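# Swap the container's cap for the new one

## Task

Take the old cap off the container and drop it into the bin, then screw the new cap on firmly so the container is tightly closed, and leave the container upright on the bench; if the container is ever dropped, the task counts as failed.

## Robot and tools

Robot: two UR7e-type arms, left_arm and right_arm, each carrying a Robotiq 140 gripper with fingers that can fold. Scene frame: origin at table-top height, halfway between the arms' nominal bases, +z up, +x out over the table, left_arm on the +y side (arm names do not match image sides). Calibrated bases: left_arm (-0.064, +0.521, +0.042) m, right_arm (-0.055, -0.528, +0.042) m, both nearly unrotated. Hand positions, orientations, velocities and targets for an arm are given in that arm's own base frame; fixed cameras and the table use the scene frame. Gripper axes: fingers point along +z, they open and close along y. end_effector_position is the point between the pads when closed; fingertips extend about 33 mm past it at gaps up to 40 mm, only 9 mm when wide open.

Row layout (shared by execute_actions and move): 18 numbers, each within -1..1. The first 9 belong to the left arm: dx, dy, dz, rx, ry, rz, gripper position, force_limit, speed. The last 9 are the same for the right arm. Both arms must always be filled in. dx..rz are an offset, not a pose, measured from that arm's Hand target at the start of the action or call, along its own base axes; rotation is a rotation vector about the Hand target point. Scale: 1.0 = 0.6 m or 180 degrees. Every row of an action is counted from that same start, so sending the same offset again moves the arm further. All six pose numbers at 0 re-request the current Hand target. Gripper position is absolute: +1 fully open (140 mm), pads touch near -0.8, -1 closes until blocked. force_limit (starts at +1) sets pad force after a slow close, roughly 14 N at -1, 40 N at 0, 58 N at +1; faster closes squeeze harder. speed sets finger speed, roughly 30 mm/s at -1 up to 250 mm/s at +1. To keep a gripper unchanged, repeat its last three numbers (0 counts as a real command).

execute_actions(actions, cameras): actions is a list of actions; each action is up to 15 rows, one per 1/30 s step; a short action holds its final row for the remaining steps. An empty list returns state plus images. cameras lists names from cam_high, cam_low, cam_close, cam_left_wrist, cam_right_wrist, or ["all"]; any unknown name invalidates the call.

move(target, speed, blend, stop_force, zero, blocking, cameras): straight-line paths toward target, given as one 18-number row or up to 15 rows, all offsets measured from the Hand targets at the start of the move. speed in m/s, 0.002..3.6, default 0.25 (turning capped at twice that in rad/s). blend in m rounds corners in a list. stop_force in N, 3..120, stops an arm's path once its wrist feels that much push; not dependable while the gripper turns and not allowed with blocking=false. zero (default true) rezeroes before the move. Paths do not avoid obstacles, and the whole move gives up after 10 s. The result adds a move: line reporting e.g. done, off_target, moving, held or fault, plus limits (paced = pose clipped, held = steps held back). Neither done nor off_target proves contact or its absence.

wait(seconds 0..10) lets time pass holding the last commands. stop brakes a running move. zoom_image(camera, region [x0,y0,x1,y1] pixels, max 504x504) enlarges part of the latest image. zero_wrist_force(arm) rezeroes that arm's wrist sensor. read_manual gives licence texts. finished_scene(scene) ends the scene irreversibly; call it only when the goal holds with the robot hands-off.

Results: end_effector_position in m, quaternion wxyz, velocities; Hand target is the last commanded pose after clipping (orientation clipped to within 32 degrees of measured each step). Grippers often stop short of it; send the shortfall as a new offset. object_status: 0 moving, 1 blocked while opening, 2 blocked while closing (a grip), 3 reached the request or pads met. Check for 2 after closing with -1. position_measured is in counts: 3 open, 75 about 100 mm, 139 about 60 mm, 200 about 20 mm, 230 pads touching. To squeeze harder, raise force_limit and nudge position from -1 to -0.98. Wrist force/torque are in the end effector's axes. Joint torques include the arm's own weight.

Avoid: pushing even slightly past a firm contact (stiff arms fault-stop at ~150 N or joint limits 142 N m for big joints, 26.6 N m for wrists, causing a 10 s stop); fast impacts; releasing moving parts or letting them fall; collisions or squeezes between the arms; too much twist when screwing the cap; long stretched holds that overheat motors (85 °C brakes the arm for 30-60 s); routing paths past an arm's own base. Grip near the fingertip quarter of the pads for a true squeeze; gripping closer to the palm lets fingers fold. Nothing may end up off the table, and the container must never drop.

Each tool is called after "Request:" as a command line: name --argument value for each argument, lists and objects as JSON in quotes; but a table of rows of numbers goes row by row, as --pt "numbers of a row", without its own name.

## Session

Request:
execute_actions --actions '[]' --cameras '["all"]'

Scene clock: 0.00 s.
left_arm: end_effector_position=(+0.7474, -0.1692, +0.1524) position_measured=3 object_status=3 end_effector_quat_wxyz=(+0.175, +0.741, -0.433, +0.482) | right_arm: end_effector_position=(+0.4487, +0.7431, +0.3552) position_measured=3 object_status=3 end_effector_quat_wxyz=(-0.365, +0.302, +0.644, +0.601)
Joint positions: left_arm=[-0.162 -0.969 1.816 -3.37 -2.186 3.711] | right_arm=[0.526 -0.793 1.347 -3.668 -0.419 2.53]
Joint velocities: within noise
Joint torques (N m): no reading
Motor temperatures (°C): left_arm=[28 38 37 46 40 34] | right_arm=[32 37 27 40 37 37]
Wrist force (N): no reading
Wrist torque (N m): no reading
Wrist force, peak (N): no reading
Hand target: left_arm +0.7474, -0.1692, +0.1524; +0.175, +0.741, -0.433, +0.482 | right_arm +0.4487, +0.7431, +0.3552; -0.365, +0.302, +0.644, +0.601
Tool commands: left_gripper/position=+1.0 left_gripper/force_limit=+1.0 left_gripper/speed=+1.0 right_gripper/position=+1.0 right_gripper/force_limit=+1.0 right_gripper/speed=+1.0

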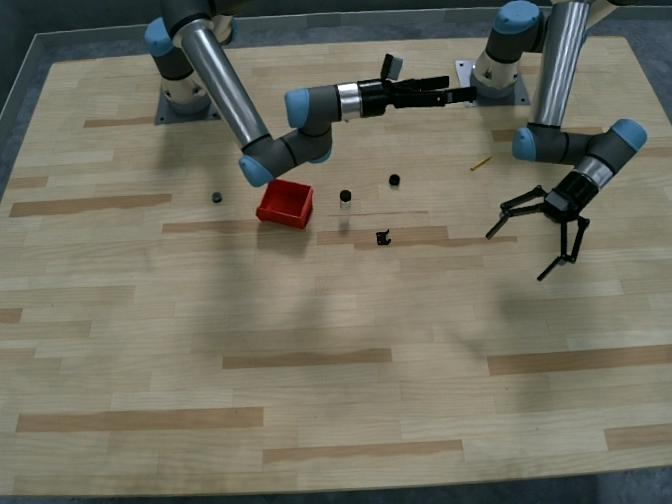

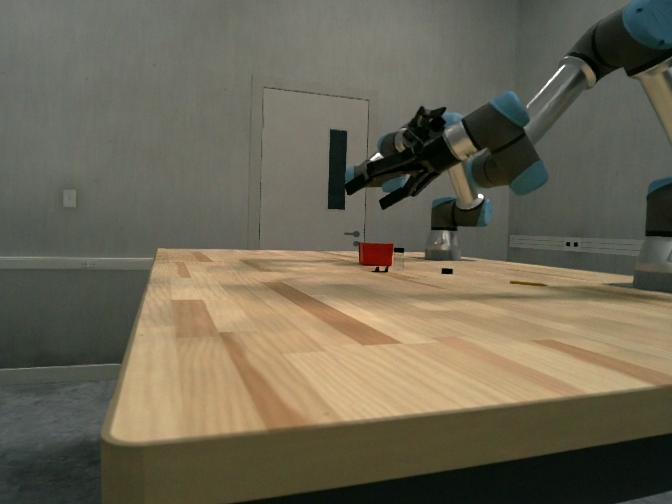

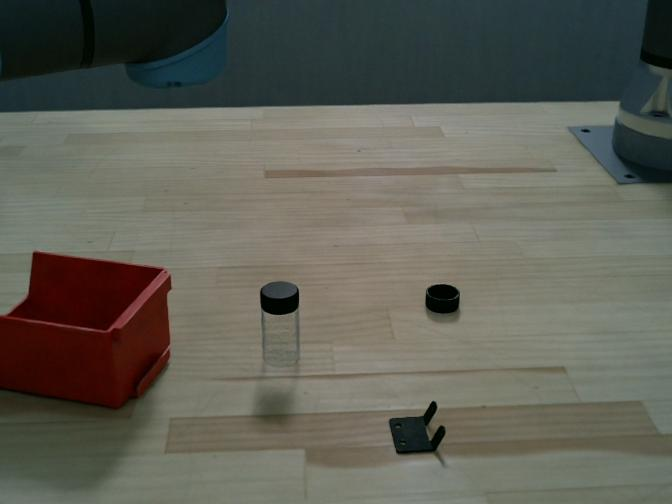

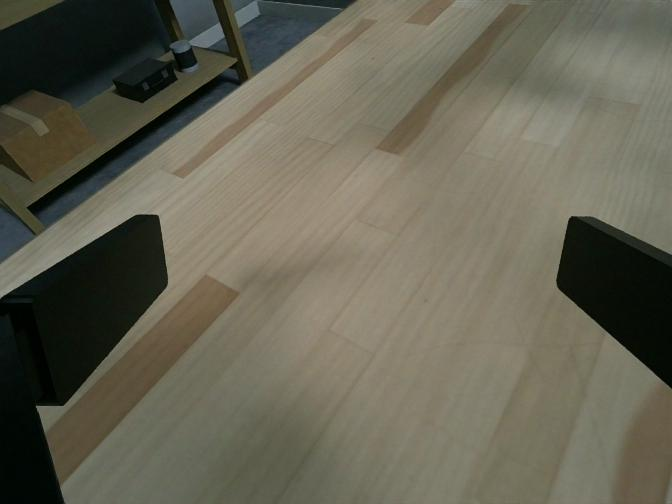

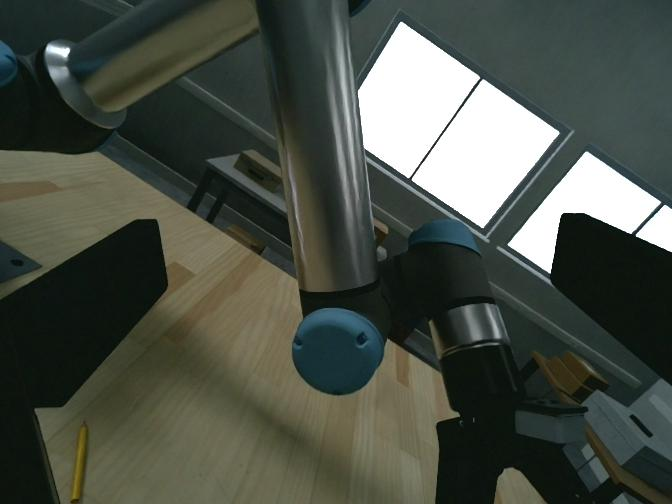

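Request:
zoom_image --camera "cam_high" --region '[180, 130, 440, 270]'

Request:
zoom_image --camera "cam_close" --region '[230, 250, 490, 390]'

Scaled by 1.938 from the camera's 672x504 image, which has a finer 960x720 frame.

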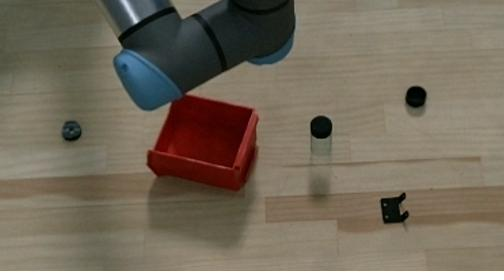

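Scaled by 1.938 from the camera's 672x504 image, which has a finer 960x720 frame.

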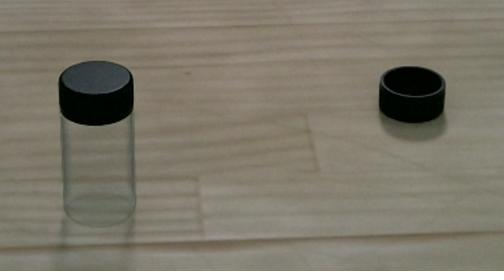

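Request:
zoom_image --camera "cam_high" --region '[195, 180, 245, 220]'

Request:
zoom_image --camera "cam_high" --region '[320, 160, 420, 250]'

Scaled by 10.080 from the camera's 672x504 image, which has a finer 960x720 frame.

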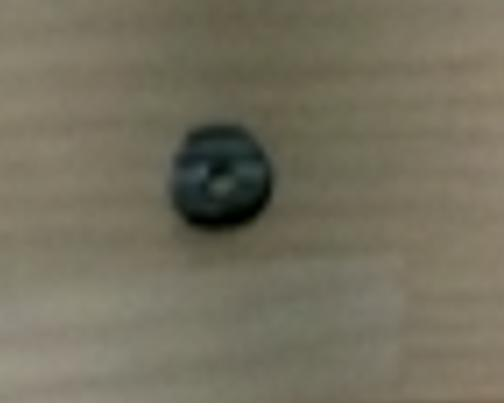

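Scaled by 5.040 from the camera's 672x504 image, which has a finer 960x720 frame.

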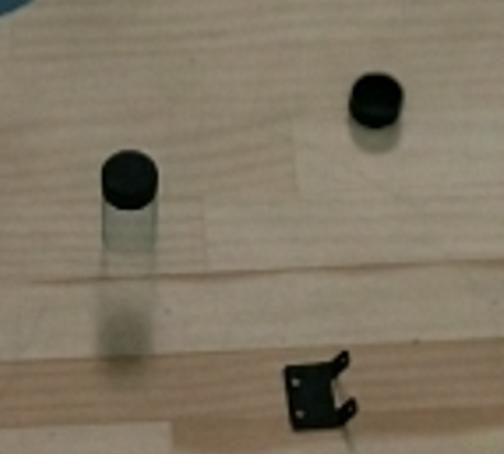

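Request:
move --target '[0,0,0,0,0,0,1,1,1, 0.031,-0.4615,-0.0287,-0.308,0.507,-0.5437,1,1,1]' --speed 0.4 --cameras '["cam_high","cam_right_wrist"]'

Scene clock: 291.73 s.
left_arm: end_effector_position=(+0.7474, -0.1692, +0.1524) position_measured=3 object_status=3 end_effector_quat_wxyz=(+0.175, +0.741, -0.433, +0.482) | right_arm: end_effector_position=(+0.4673, +0.4662, +0.3379) position_measured=3 object_status=3 end_effector_quat_wxyz=(+0.001, +1.000, +0.000, +0.000)
Joint positions: left_arm=[-0.162 -0.969 1.816 -3.37 -2.186 3.711] | right_arm=[0.581 -1.168 0.921 -1.324 -1.572 3.723]
Joint torques (N m): left_arm=[-1.21 -48.23 -17.82 -2.73 -1.04 -0.15] | right_arm=[8.22 -42.36 -30.54 -1.08 0.5 0.76]
Wrist force (N): left_arm=[0.3 -0.2 0.1] | right_arm=[-1.9 -2.0 -2.7]
Wrist torque (N m): left_arm=[-0.03 -0.05 0.00] | right_arm=[-0.02 0.12 0.15]
Wrist force, peak (N): left_arm=[0.1 -0.3 0.3] | right_arm=[-1.7 -2.2 -3.2]
Hand target: left_arm +0.7474, -0.1692, +0.1524; +0.175, +0.741, -0.433, +0.482 | right_arm +0.4673, +0.4662, +0.3380; +0.001, +1.000, +0.000, +0.000
Off the commanded pose: left_arm 0.000 m, 0 deg | right_arm 0.000 m, 0 deg.
move: done
Images, in order (width x height): cam_high 672x504, cam_right_wrist 672x504.

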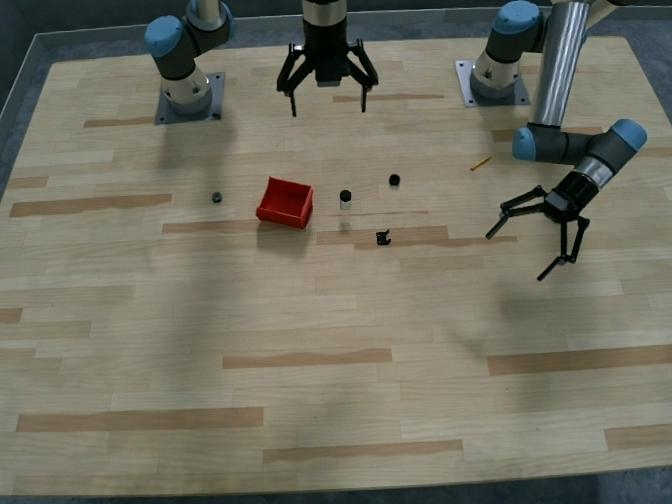

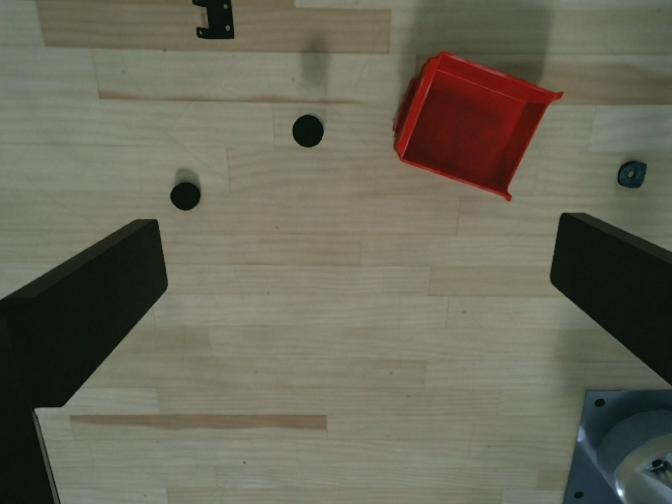

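Request:
zoom_image --camera "cam_right_wrist" --region '[150, 80, 350, 230]'

Request:
zoom_image --camera "cam_right_wrist" --region '[380, 30, 660, 220]'

Scaled by 2.520 from the camera's 672x504 image, which has a finer 960x720 frame.

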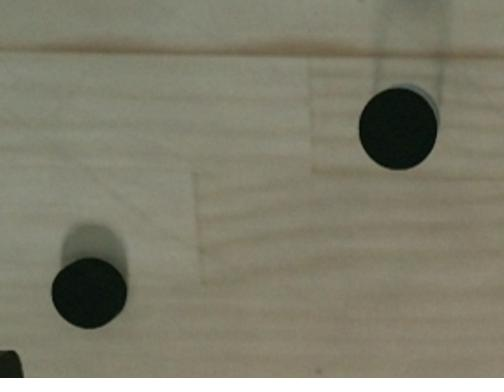

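Scaled by 1.800 from the camera's 672x504 image, which has a finer 960x720 frame.

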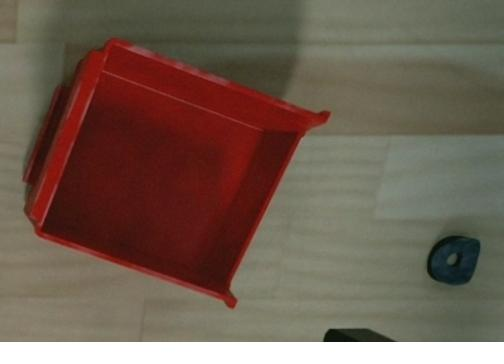

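Request:
move --target '[-0.442,-0.3563,-0.1457,-0.0082,0.0511,-0.1921,1,1,1, 0,0,0,0,0,0,1,1,1]' --speed 0.3 --cameras '["cam_close","cam_left_wrist","cam_right_wrist"]'

Scene clock: 444.80 s.
left_arm: end_effector_position=(+0.4822, -0.3829, +0.0649) position_measured=3 object_status=3 end_effector_quat_wxyz=(+0.354, +0.613, -0.612, +0.353) | right_arm: end_effector_position=(+0.4673, +0.4662, +0.3380) position_measured=3 object_status=3 end_effector_quat_wxyz=(+0.001, +1.000, +0.000, +0.000)
Joint positions: left_arm=[-0.504 -0.974 2.12 -3.414 -2.431 3.877] | right_arm=[0.581 -1.168 0.921 -1.324 -1.572 3.723]
Joint torques (N m): left_arm=[-7.84 -48.25 -24.75 -0.36 0.5 -2.87] | right_arm=[6.37 -45.88 -15.74 -3.69 -1.51 0.27]
Wrist force (N): left_arm=[-0.1 0.4 -0.2] | right_arm=[-1.9 -1.9 -2.6]
Wrist torque (N m): left_arm=[-0.04 0.05 0.11] | right_arm=[0.00 0.11 0.15]
Wrist force, peak (N): left_arm=[0.1 1.8 2.0] | right_arm=[-1.8 -2.1 -2.9]
Hand target: left_arm +0.4822, -0.3829, +0.0649; +0.354, +0.613, -0.612, +0.353 | right_arm +0.4673, +0.4662, +0.3380; +0.001, +1.000, +0.000, +0.000
Off the commanded pose: left_arm 0.000 m, 0 deg | right_arm 0.000 m, 0 deg.
move: done
Images, in order (width x height): cam_close 672x504, cam_left_wrist 672x504, cam_right_wrist 672x504.

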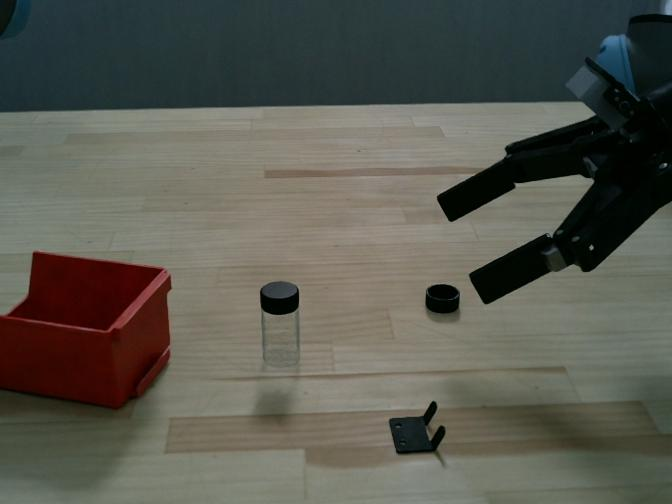

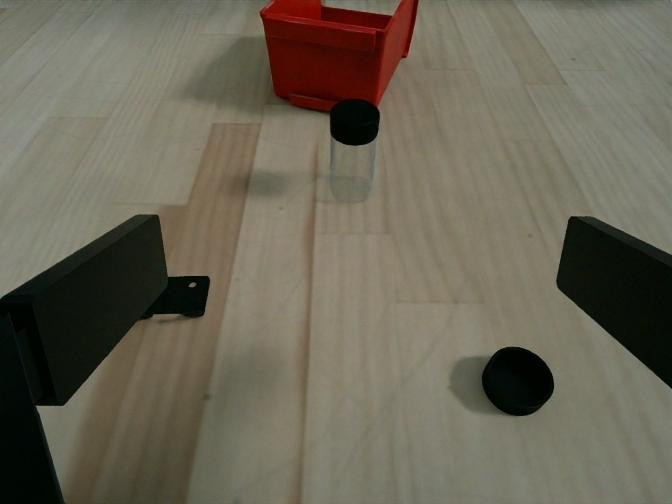

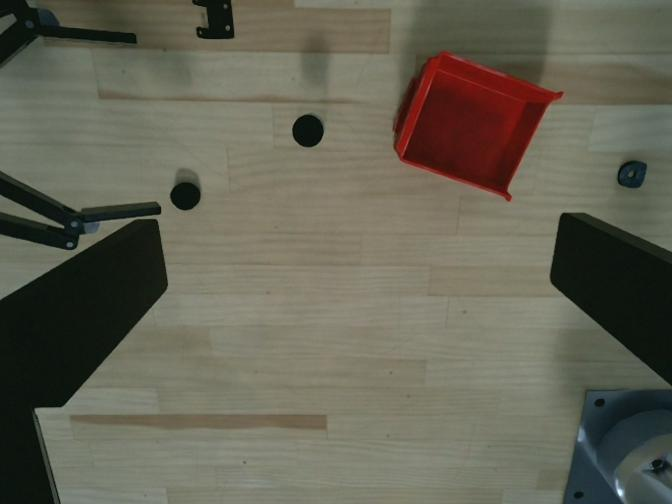

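Request:
move --target '[-0.0053,-0.2215,-0.1181,0,0,0,-0.08,0,0, 0,0,0,0,0,0,1,1,1]' --speed 0.12 --cameras '["cam_close","cam_left_wrist","cam_right_wrist"]'

Scene clock: 478.93 s.
left_arm: end_effector_position=(+0.4791, -0.5159, -0.0059) position_measured=139 object_status=3 end_effector_quat_wxyz=(+0.354, +0.613, -0.612, +0.353) | right_arm: end_effector_position=(+0.4673, +0.4662, +0.3380) position_measured=3 object_status=3 end_effector_quat_wxyz=(+0.001, +1.000, +0.000, +0.000)
Joint positions: left_arm=[-0.725 -0.718 1.934 -3.641 -2.275 3.654] | right_arm=[0.581 -1.168 0.921 -1.324 -1.572 3.723]
Joint torques (N m): left_arm=[1.5 -51.64 0.37 -0.27 -3.8 2.52] | right_arm=[3.72 -50.72 -15.93 -3.67 -0.69 -0.94]
Wrist force (N): left_arm=[-0.1 0.0 -0.3] | right_arm=[-1.6 -2.0 -2.6]
Wrist torque (N m): left_arm=[-0.13 -0.02 0.06] | right_arm=[-0.02 0.06 0.15]
Wrist force, peak (N): left_arm=[-0.3 0.3 -2.0] | right_arm=[-1.8 -2.1 -2.9]
Hand target: left_arm +0.4790, -0.5158, -0.0059; +0.354, +0.613, -0.612, +0.353 | right_arm +0.4673, +0.4662, +0.3380; +0.001, +1.000, +0.000, +0.000
Off the commanded pose: left_arm 0.000 m, 0 deg | right_arm 0.000 m, 0 deg.
move: done
Images, in order (width x height): cam_close 672x504, cam_left_wrist 672x504, cam_right_wrist 672x504.

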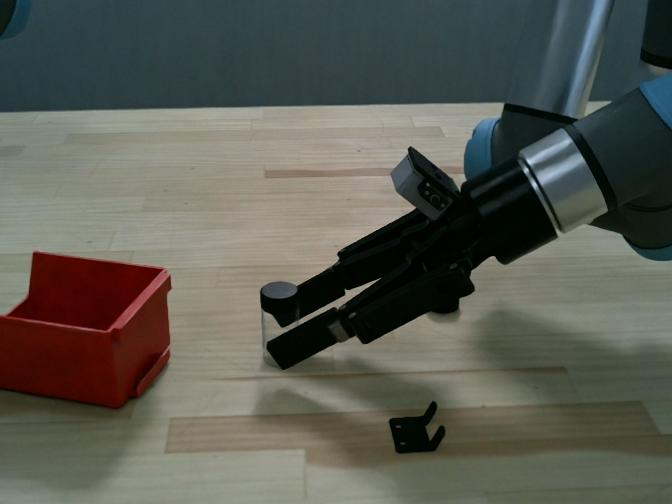

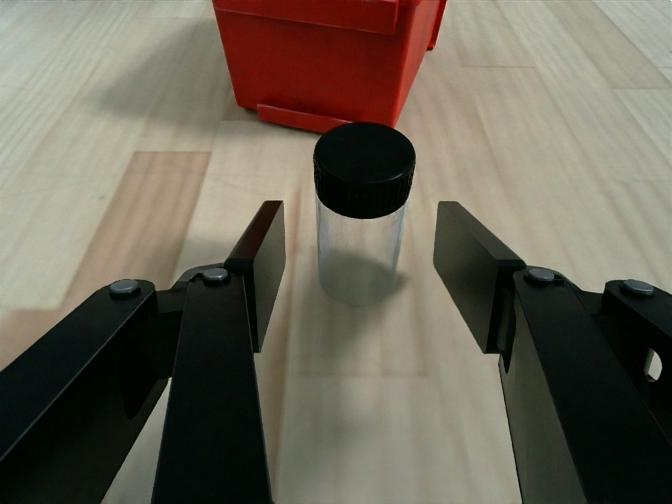

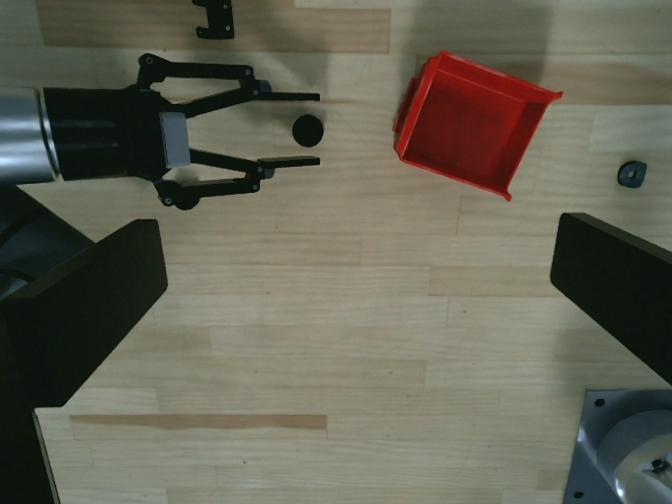

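Request:
move --target '[0,0,0,0,0,0,-1,0,-1, 0,0,0,0,0,0,1,1,1]' --cameras '["cam_left_wrist"]'

Request:
zoom_image --camera "cam_left_wrist" --region '[236, 110, 486, 310]'

Scene clock: 485.70 s.
left_arm: end_effector_position=(+0.4790, -0.5158, -0.0059) position_measured=185 object_status=0 end_effector_quat_wxyz=(+0.354, +0.613, -0.612, +0.353) | right_arm: end_effector_position=(+0.4673, +0.4662, +0.3380) position_measured=3 object_status=3 end_effector_quat_wxyz=(+0.001, +1.000, +0.000, +0.000)
Joint positions: left_arm=[-0.725 -0.718 1.934 -3.641 -2.275 3.654] | right_arm=[0.581 -1.168 0.921 -1.324 -1.572 3.723]
Joint torques (N m): left_arm=[-6.51 -42.05 1.08 -0.39 -2.92 2.6] | right_arm=[2.27 -50.4 -15.91 -3.69 0.13 -1.08]
Wrist force (N): left_arm=[3.6 0.0 -3.6] | right_arm=[-1.8 -2.0 -2.6]
Wrist torque (N m): left_arm=[-0.11 -0.08 0.02] | right_arm=[-0.02 0.09 0.15]
Wrist force, peak (N): left_arm=[3.8 0.2 -3.5] | right_arm=[-2.2 -2.0 -2.8]
Hand target: left_arm +0.4790, -0.5158, -0.0059; +0.354, +0.613, -0.612, +0.353 | right_arm +0.4673, +0.4662, +0.3380; +0.001, +1.000, +0.000, +0.000
Off the commanded pose: left_arm 0.000 m, 0 deg | right_arm 0.000 m, 0 deg.
move: done
Images, in order (width x height): cam_left_wrist 672x504.

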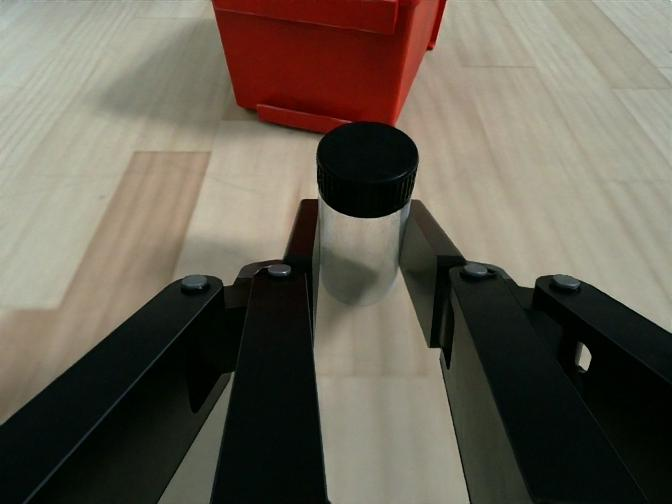

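Scaled by 2.016 from the camera's 672x504 image, which has a finer 960x720 frame.

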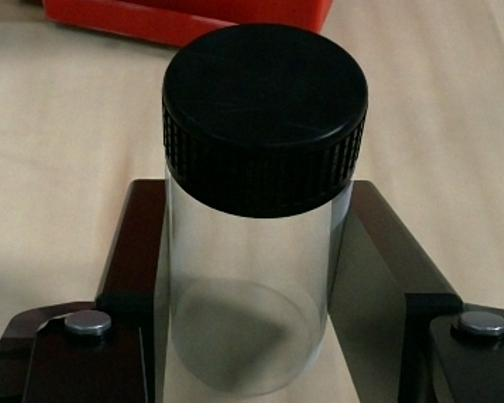

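Request:
wait --seconds 0.3

Scene clock: 493.60 s.
left_arm: end_effector_position=(+0.4790, -0.5158, -0.0059) position_measured=185 object_status=2 end_effector_quat_wxyz=(+0.354, +0.613, -0.612, +0.353) | right_arm: end_effector_position=(+0.4673, +0.4662, +0.3380) position_measured=3 object_status=3 end_effector_quat_wxyz=(+0.001, +1.000, +0.000, +0.000)
Joint positions: left_arm=[-0.725 -0.718 1.934 -3.641 -2.275 3.654] | right_arm=[0.581 -1.168 0.921 -1.324 -1.572 3.723]
Joint torques (N m): left_arm=[-6.39 -43.65 0.82 -0.88 0.97 2.6] | right_arm=[0.51 -50.47 -16.18 -3.71 0.87 -1.01]
Wrist force (N): left_arm=[3.5 0.1 -3.4] | right_arm=[-2.0 -1.9 -2.7]
Wrist torque (N m): left_arm=[-0.09 -0.07 0.03] | right_arm=[0.00 0.13 0.15]
Wrist force, peak (N): left_arm=[3.8 0.2 -3.6] | right_arm=[-2.0 -2.1 -2.8]
Hand target: left_arm +0.4790, -0.5158, -0.0059; +0.354, +0.613, -0.612, +0.353 | right_arm +0.4673, +0.4662, +0.3380; +0.001, +1.000, +0.000, +0.000
Tool commands: left_gripper/position=-1.0 left_gripper/force_limit=+0.0 left_gripper/speed=-1.0 right_gripper/position=+1.0 right_gripper/force_limit=+1.0 right_gripper/speed=+1.0
Off the commanded pose: left_arm 0.000 m, 0 deg | right_arm 0.000 m, 0 deg.
wait: 0.30 s; at rest from the start

Request:
move --target '[0,0,0.2333,0,0,0,-1,0,-1, 0,0,0,0,0,0,1,1,1]' --speed 0.12 --cameras '["cam_close","cam_left_wrist","cam_right_wrist"]'

Request:
zoom_image --camera "cam_right_wrist" --region '[200, 60, 400, 210]'

Scene clock: 546.47 s.
left_arm: end_effector_position=(+0.4791, -0.5159, +0.1341) position_measured=185 object_status=2 end_effector_quat_wxyz=(+0.354, +0.613, -0.612, +0.353) | right_arm: end_effector_position=(+0.4673, +0.4662, +0.3380) position_measured=3 object_status=3 end_effector_quat_wxyz=(+0.001, +1.000, +0.000, +0.000)
Joint positions: left_arm=[-0.725 -1.029 1.95 -3.346 -2.275 3.654] | right_arm=[0.581 -1.168 0.921 -1.324 -1.572 3.723]
Joint torques (N m): left_arm=[-2.85 -49.95 -5.62 -3.33 -0.58 2.65] | right_arm=[-2.26 -50.24 -15.46 -3.69 1.98 -1.09]
Wrist force (N): left_arm=[-0.3 0.4 -0.2] | right_arm=[-1.8 -2.1 -2.9]
Wrist torque (N m): left_arm=[-0.06 -0.01 0.06] | right_arm=[-0.03 0.09 0.16]
Wrist force, peak (N): left_arm=[3.8 0.0 -3.7] | right_arm=[-1.9 -2.3 -2.7]
Hand target: left_arm +0.4790, -0.5158, +0.1341; +0.354, +0.613, -0.612, +0.353 | right_arm +0.4673, +0.4662, +0.3380; +0.001, +1.000, +0.000, +0.000
Off the commanded pose: left_arm 0.000 m, 0 deg | right_arm 0.000 m, 0 deg.
move: done
Images, in order (width x height): cam_close 672x504, cam_left_wrist 672x504, cam_right_wrist 672x504.

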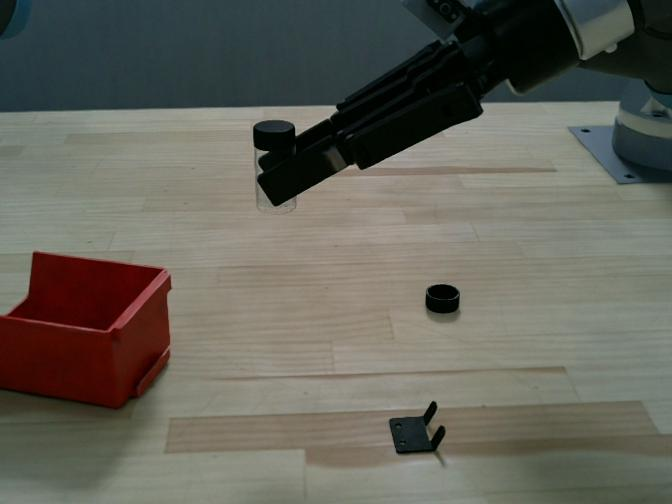

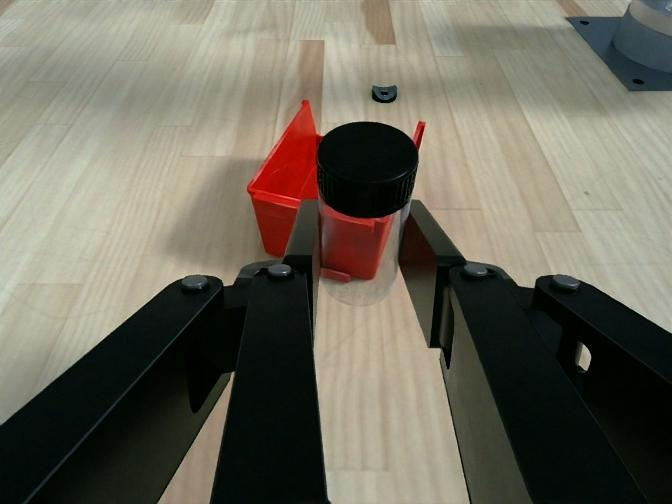

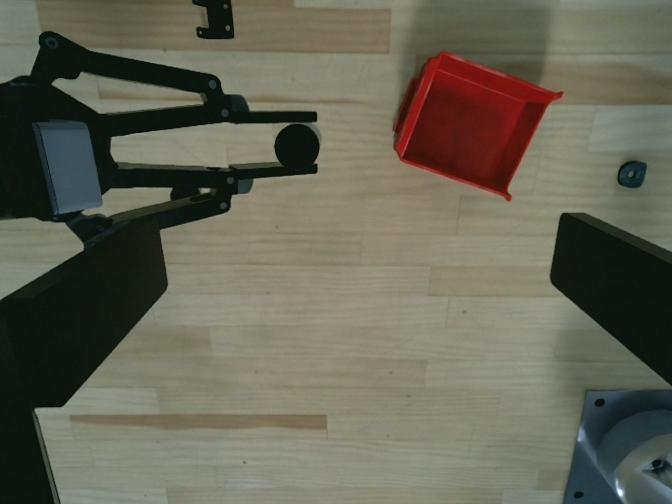

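Scaled by 2.520 from the camera's 672x504 image, which has a finer 960x720 frame.

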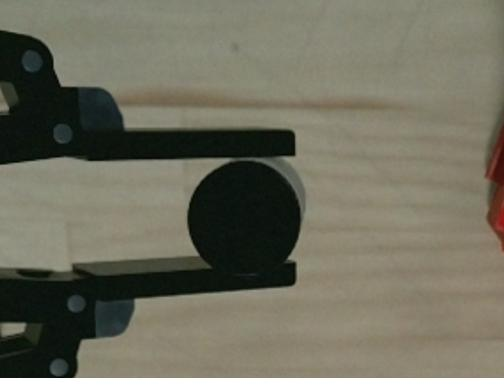

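Request:
move --target '[0,0,0,0,0,0,-1,0,-1, 0.0328,0.0597,-0.1933,0,0,-0.5556,-0.175,0,0]' --speed 0.35 --cameras '["cam_close","cam_left_wrist","cam_right_wrist"]'

Request:
zoom_image --camera "cam_right_wrist" --region '[236, 80, 436, 280]'

Scene clock: 579.20 s.
left_arm: end_effector_position=(+0.4790, -0.5158, +0.1341) position_measured=185 object_status=2 end_effector_quat_wxyz=(+0.354, +0.613, -0.612, +0.353) | right_arm: end_effector_position=(+0.4869, +0.5021, +0.2219) position_measured=151 object_status=3 end_effector_quat_wxyz=(-0.001, -0.643, +0.766, +0.000)
Joint positions: left_arm=[-0.725 -1.029 1.95 -3.346 -2.275 3.654] | right_arm=[0.609 -1.094 1.112 -1.587 -1.57 5.495]
Joint torques (N m): left_arm=[5.49 -49.27 -4.69 -3.64 -0.52 1.3] | right_arm=[0.44 -54.44 -35.12 -1.35 -2.25 1.07]
Motor temperatures (°C): left_arm=[27 33 32 42 37 33] | right_arm=[31 34 27 37 36 36]
Wrist force (N): left_arm=[-0.2 0.3 -0.4] | right_arm=[-1.8 -2.2 -2.6]
Wrist torque (N m): left_arm=[-0.06 -0.04 0.06] | right_arm=[-0.04 0.11 0.15]
Wrist force, peak (N): left_arm=[-0.4 0.5 -0.4] | right_arm=[-2.1 -1.8 -3.5]
Hand target: left_arm +0.4790, -0.5158, +0.1341; +0.354, +0.613, -0.612, +0.353 | right_arm +0.4870, +0.5021, +0.2220; +0.000, -0.643, +0.766, +0.000
Off the commanded pose: left_arm 0.000 m, 0 deg | right_arm 0.000 m, 0 deg.
move: done
Images, in order (width x height): cam_close 672x504, cam_left_wrist 672x504, cam_right_wrist 672x504.

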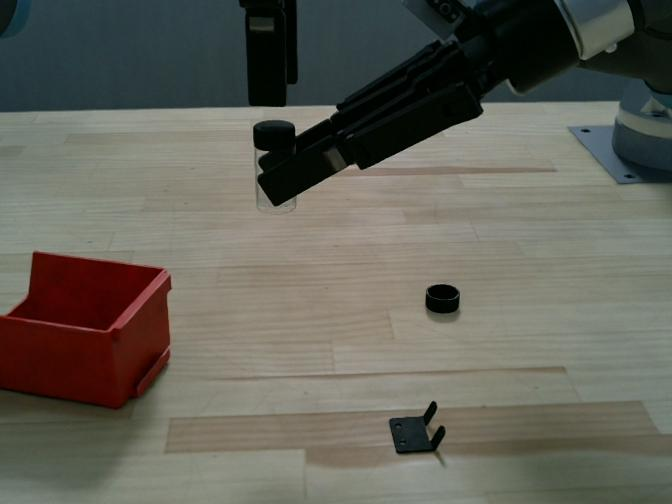

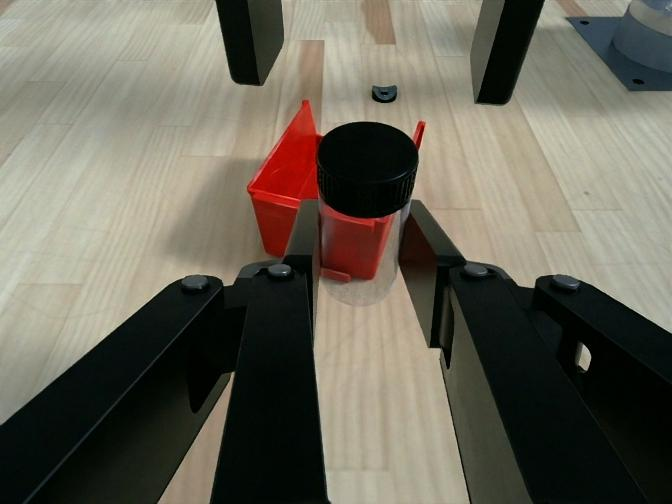

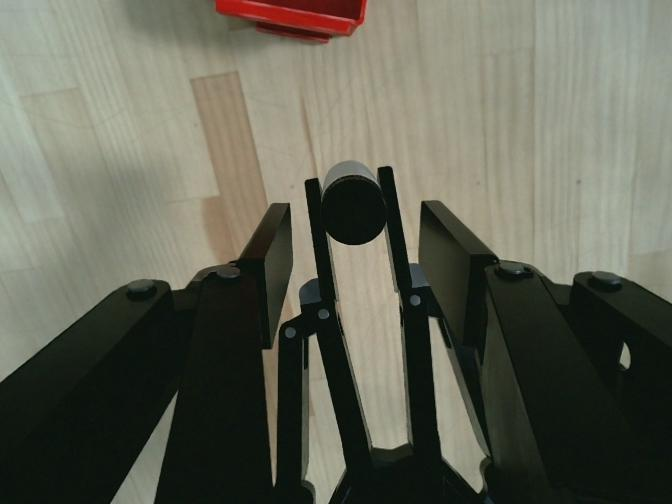

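Scaled by 2.520 from the camera's 672x504 image, which has a finer 960x720 frame.

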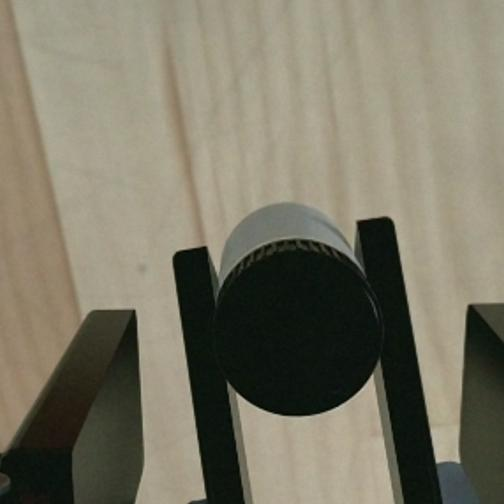

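Request:
move --target '[0,0,0,0,0,0,-1,0,-1, -0.0004,-0.0025,-0.0617,0,0,0,-0.175,0,0]' --speed 0.08 --stop_force 5 --cameras '["cam_close","cam_left_wrist","cam_right_wrist"]'

Request:
zoom_image --camera "cam_right_wrist" --region '[256, 170, 456, 320]'

Request:
zoom_image --camera "cam_left_wrist" --region '[260, 80, 480, 245]'

Scene clock: 633.43 s.
left_arm: end_effector_position=(+0.4790, -0.5158, +0.1341) position_measured=185 object_status=2 end_effector_quat_wxyz=(+0.354, +0.613, -0.612, +0.353) | right_arm: end_effector_position=(+0.4868, +0.5005, +0.1850) position_measured=151 object_status=3 end_effector_quat_wxyz=(+0.000, -0.643, +0.766, +0.000)
Joint positions: left_arm=[-0.725 -1.029 1.95 -3.346 -2.275 3.654] | right_arm=[0.607 -1.091 1.202 -1.68 -1.57 5.494]
Joint torques (N m): left_arm=[5.69 -44.1 -3.54 -4.65 -0.5 -0.41] | right_arm=[0.12 -54.22 -30.74 -4.07 1.71 0.42]
Wrist force (N): left_arm=[-0.2 0.2 -0.4] | right_arm=[-1.9 -2.2 -2.6]
Wrist torque (N m): left_arm=[-0.08 -0.04 0.07] | right_arm=[-0.05 0.13 0.15]
Wrist force, peak (N): left_arm=[-0.5 0.5 -0.4] | right_arm=[-1.9 -2.1 -4.1]
Hand target: left_arm +0.4790, -0.5158, +0.1341; +0.354, +0.613, -0.612, +0.353 | right_arm +0.4868, +0.5006, +0.1850; +0.000, -0.643, +0.766, +0.000
Off the commanded pose: left_arm 0.000 m, 0 deg | right_arm 0.000 m, 0 deg.
move: done
Images, in order (width x height): cam_close 672x504, cam_left_wrist 672x504, cam_right_wrist 672x504.

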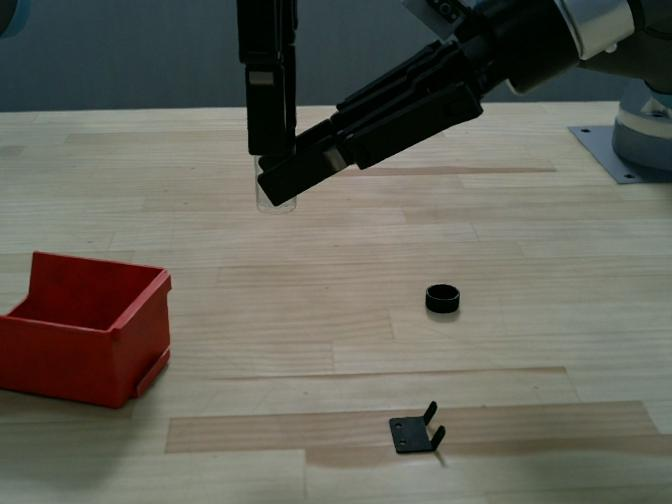

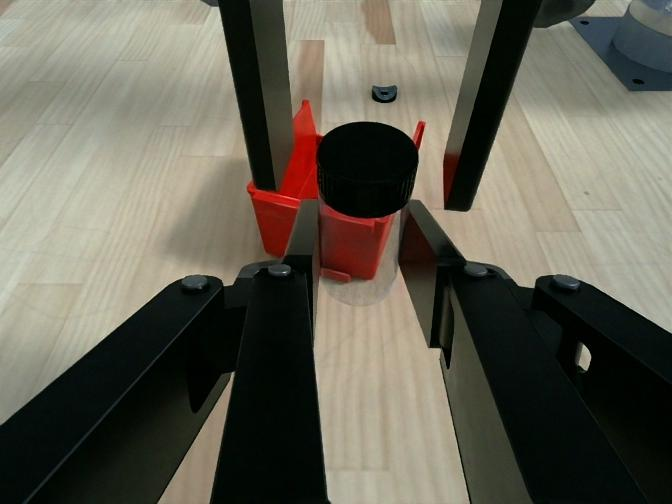

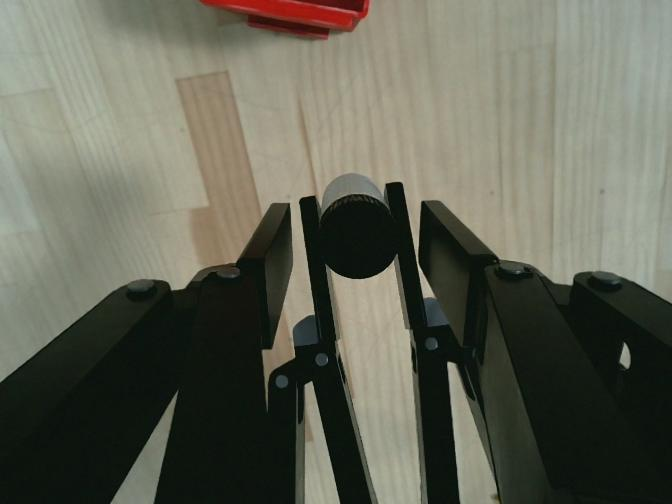

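Scaled by 2.520 from the camera's 672x504 image, which has a finer 960x720 frame.

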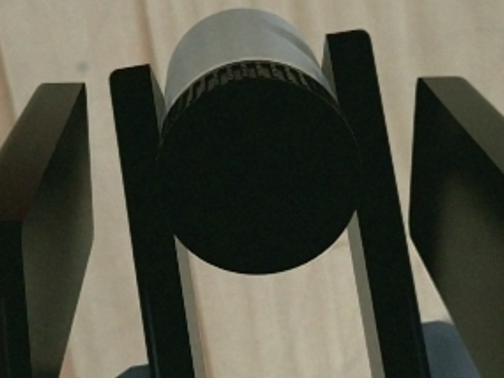

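Scaled by 2.291 from the camera's 672x504 image, which has a finer 960x720 frame.

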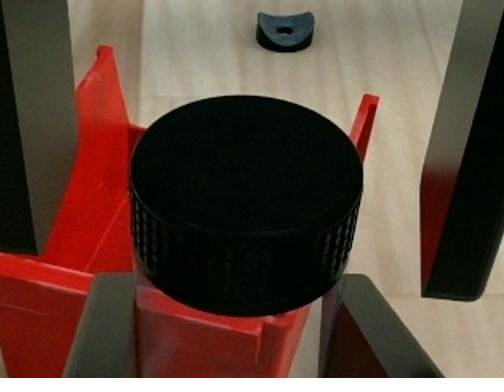

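Request:
move --target '[0,0,0,0,0,0,-1,0,-1, 0,0,0,0,0,0,-1,0,-1]' --cameras '["cam_right_wrist"]'

Request:
wait --seconds 0.3

Scene clock: 658.53 s.
left_arm: end_effector_position=(+0.4791, -0.5158, +0.1341) position_measured=185 object_status=2 end_effector_quat_wxyz=(+0.353, +0.613, -0.612, +0.353) | right_arm: end_effector_position=(+0.4867, +0.5006, +0.1850) position_measured=185 object_status=0 end_effector_quat_wxyz=(+0.000, -0.643, +0.766, +0.000)
Joint positions: left_arm=[-0.725 -1.029 1.95 -3.346 -2.275 3.654] | right_arm=[0.607 -1.091 1.202 -1.68 -1.57 5.494]
Joint torques (N m): left_arm=[-4.16 -40.11 -3.59 -4.7 -6.2 -1.97] | right_arm=[-5.3 -49.09 -27.29 -4.09 -4.88 0.49]
Wrist force (N): left_arm=[-4.4 -9.1 3.8] | right_arm=[-1.7 7.4 -8.2]
Wrist torque (N m): left_arm=[0.08 -0.02 -0.18] | right_arm=[-0.39 0.08 0.13]
Wrist force, peak (N): left_arm=[-4.4 -9.1 3.8] | right_arm=[-1.7 7.4 -8.2]
Hand target: left_arm +0.4790, -0.5158, +0.1341; +0.354, +0.613, -0.612, +0.353 | right_arm +0.4868, +0.5006, +0.1850; +0.000, -0.643, +0.766, +0.000
Off the commanded pose: left_arm 0.000 m, 0 deg | right_arm 0.000 m, 0 deg.
move: done
Images, in order (width x height): cam_right_wrist 672x504.

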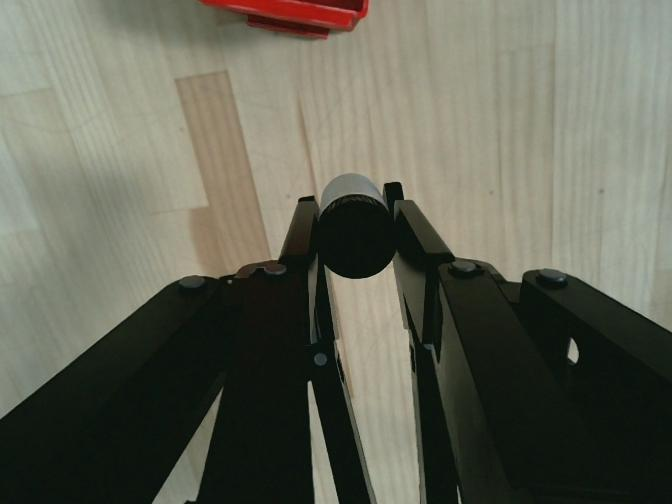

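Scene clock: 658.83 s.
left_arm: end_effector_position=(+0.4791, -0.5158, +0.1341) position_measured=185 object_status=2 end_effector_quat_wxyz=(+0.354, +0.613, -0.612, +0.353) | right_arm: end_effector_position=(+0.4867, +0.5006, +0.1850) position_measured=185 object_status=2 end_effector_quat_wxyz=(+0.000, -0.643, +0.766, +0.000)
Joint positions: left_arm=[-0.725 -1.029 1.95 -3.346 -2.275 3.654] | right_arm=[0.607 -1.091 1.202 -1.68 -1.57 5.494]
Joint torques (N m): left_arm=[-7.62 -40.13 -3.77 -4.56 -6.89 -2.04] | right_arm=[-10.24 -46.43 -27.06 -3.97 -4.99 0.48]
Wrist force (N): left_arm=[-4.1 -9.3 3.9] | right_arm=[-1.9 7.8 -8.2]
Wrist torque (N m): left_arm=[0.09 -0.07 -0.18] | right_arm=[-0.37 0.08 0.13]
Wrist force, peak (N): left_arm=[-4.3 -9.4 3.9] | right_arm=[-1.9 7.8 -8.2]
Hand target: left_arm +0.4790, -0.5158, +0.1341; +0.354, +0.613, -0.612, +0.353 | right_arm +0.4868, +0.5006, +0.1850; +0.000, -0.643, +0.766, +0.000
Tool commands: left_gripper/position=-1.0 left_gripper/force_limit=+0.0 left_gripper/speed=-1.0 right_gripper/position=-1.0 right_gripper/force_limit=+0.0 right_gripper/speed=-1.0
Off the commanded pose: left_arm 0.000 m, 0 deg | right_arm 0.000 m, 0 deg.
wait: 0.30 s; at rest by 0.17 s

Request:
move --target '[0,0,0,0,0,0,-1,0,-1, -0.0008,0,0,0,0,0.1111,-1,0,-1]' --speed 0.2 --cameras '["cam_right_wrist"]'

Request:
zoom_image --camera "cam_right_wrist" --region '[256, 150, 456, 300]'

Scene clock: 680.87 s.
left_arm: end_effector_position=(+0.4790, -0.5159, +0.1341) position_measured=185 object_status=2 end_effector_quat_wxyz=(+0.354, +0.613, -0.612, +0.353) | right_arm: end_effector_position=(+0.4863, +0.5006, +0.1850) position_measured=185 object_status=2 end_effector_quat_wxyz=(+0.001, +0.766, -0.643, +0.000)
Joint positions: left_arm=[-0.725 -1.029 1.95 -3.346 -2.275 3.654] | right_arm=[0.608 -1.092 1.203 -1.681 -1.571 5.146]
Joint torques (N m): left_arm=[-5.55 -42.05 -7.72 -4.63 -1.63 -2.24] | right_arm=[-1.43 -50.74 -13.36 -3.91 2.25 -0.91]
Wrist force (N): left_arm=[-3.8 0.4 1.6] | right_arm=[-1.8 -2.1 -6.7]
Wrist torque (N m): left_arm=[-0.06 0.02 0.04] | right_arm=[-0.01 0.09 0.00]
Wrist force, peak (N): left_arm=[-4.3 -9.7 4.0] | right_arm=[-2.0 7.9 -8.3]
Hand target: left_arm +0.4790, -0.5158, +0.1341; +0.354, +0.613, -0.612, +0.353 | right_arm +0.4863, +0.5006, +0.1850; +0.001, +0.766, -0.643, +0.000
Off the commanded pose: left_arm 0.000 m, 0 deg | right_arm 0.000 m, 0 deg.
move: done
Images, in order (width x height): cam_right_wrist 672x504.

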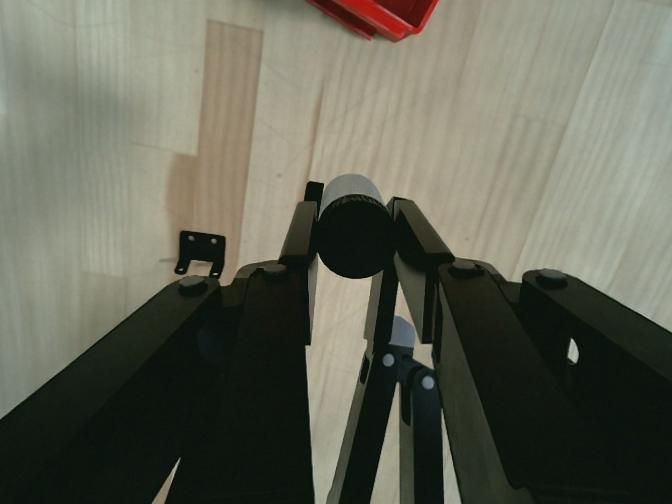

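Scaled by 2.520 from the camera's 672x504 image, which has a finer 960x720 frame.

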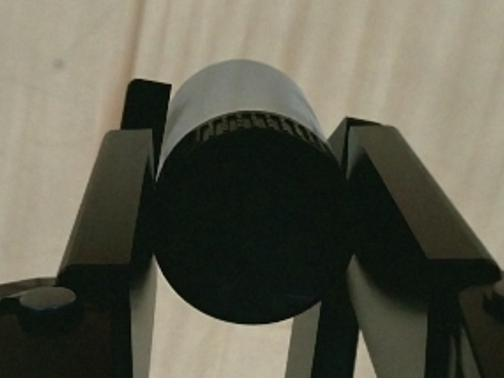

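Request:
move --target '[0,0,0,0,0,0,-1,0,-1, 0,0,0.001,0,0,0.3333,-1,0,-1]' --speed 0.3 --cameras '["cam_left_wrist"]'

Request:
zoom_image --camera "cam_left_wrist" --region '[260, 80, 480, 245]'

Scene clock: 698.00 s.
left_arm: end_effector_position=(+0.4790, -0.5158, +0.1341) position_measured=185 object_status=2 end_effector_quat_wxyz=(+0.354, +0.613, -0.612, +0.353) | right_arm: end_effector_position=(+0.4863, +0.5006, +0.1856) position_measured=185 object_status=2 end_effector_quat_wxyz=(+0.001, +0.985, -0.174, +0.000)
Joint positions: left_arm=[-0.725 -1.029 1.95 -3.346 -2.275 3.654] | right_arm=[0.608 -1.092 1.202 -1.68 -1.572 4.099]
Joint torques (N m): left_arm=[4.29 -52.59 -23.09 -4.67 0.4 -0.56] | right_arm=[-10.02 -52.57 -16.81 0.04 1.69 -0.96]
Wrist force (N): left_arm=[-1.1 2.2 4.1] | right_arm=[-1.3 -6.1 -5.8]
Wrist torque (N m): left_arm=[-0.10 -0.07 0.11] | right_arm=[0.07 0.17 -0.01]
Wrist force, peak (N): left_arm=[-2.8 2.5 5.7] | right_arm=[-1.5 -5.9 -8.3]
Hand target: left_arm +0.4790, -0.5158, +0.1341; +0.354, +0.613, -0.612, +0.353 | right_arm +0.4863, +0.5006, +0.1856; +0.001, +0.985, -0.174, +0.000
Off the commanded pose: left_arm 0.000 m, 0 deg | right_arm 0.000 m, 0 deg.
move: done
Images, in order (width x height): cam_left_wrist 672x504.

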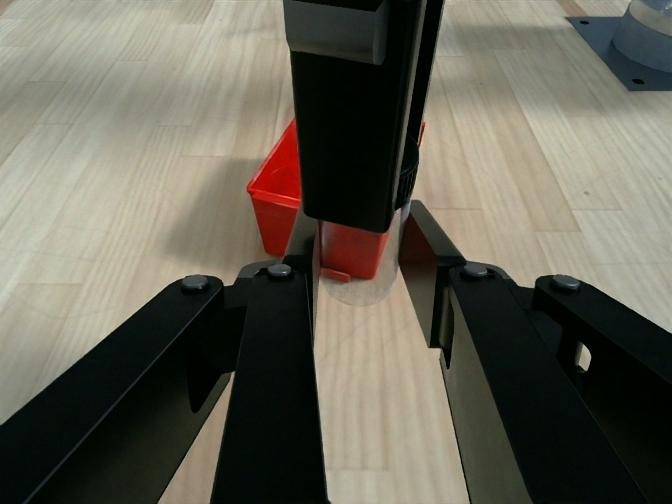

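Scaled by 2.291 from the camera's 672x504 image, which has a finer 960x720 frame.

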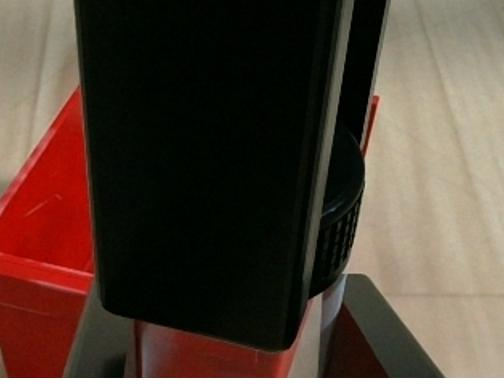

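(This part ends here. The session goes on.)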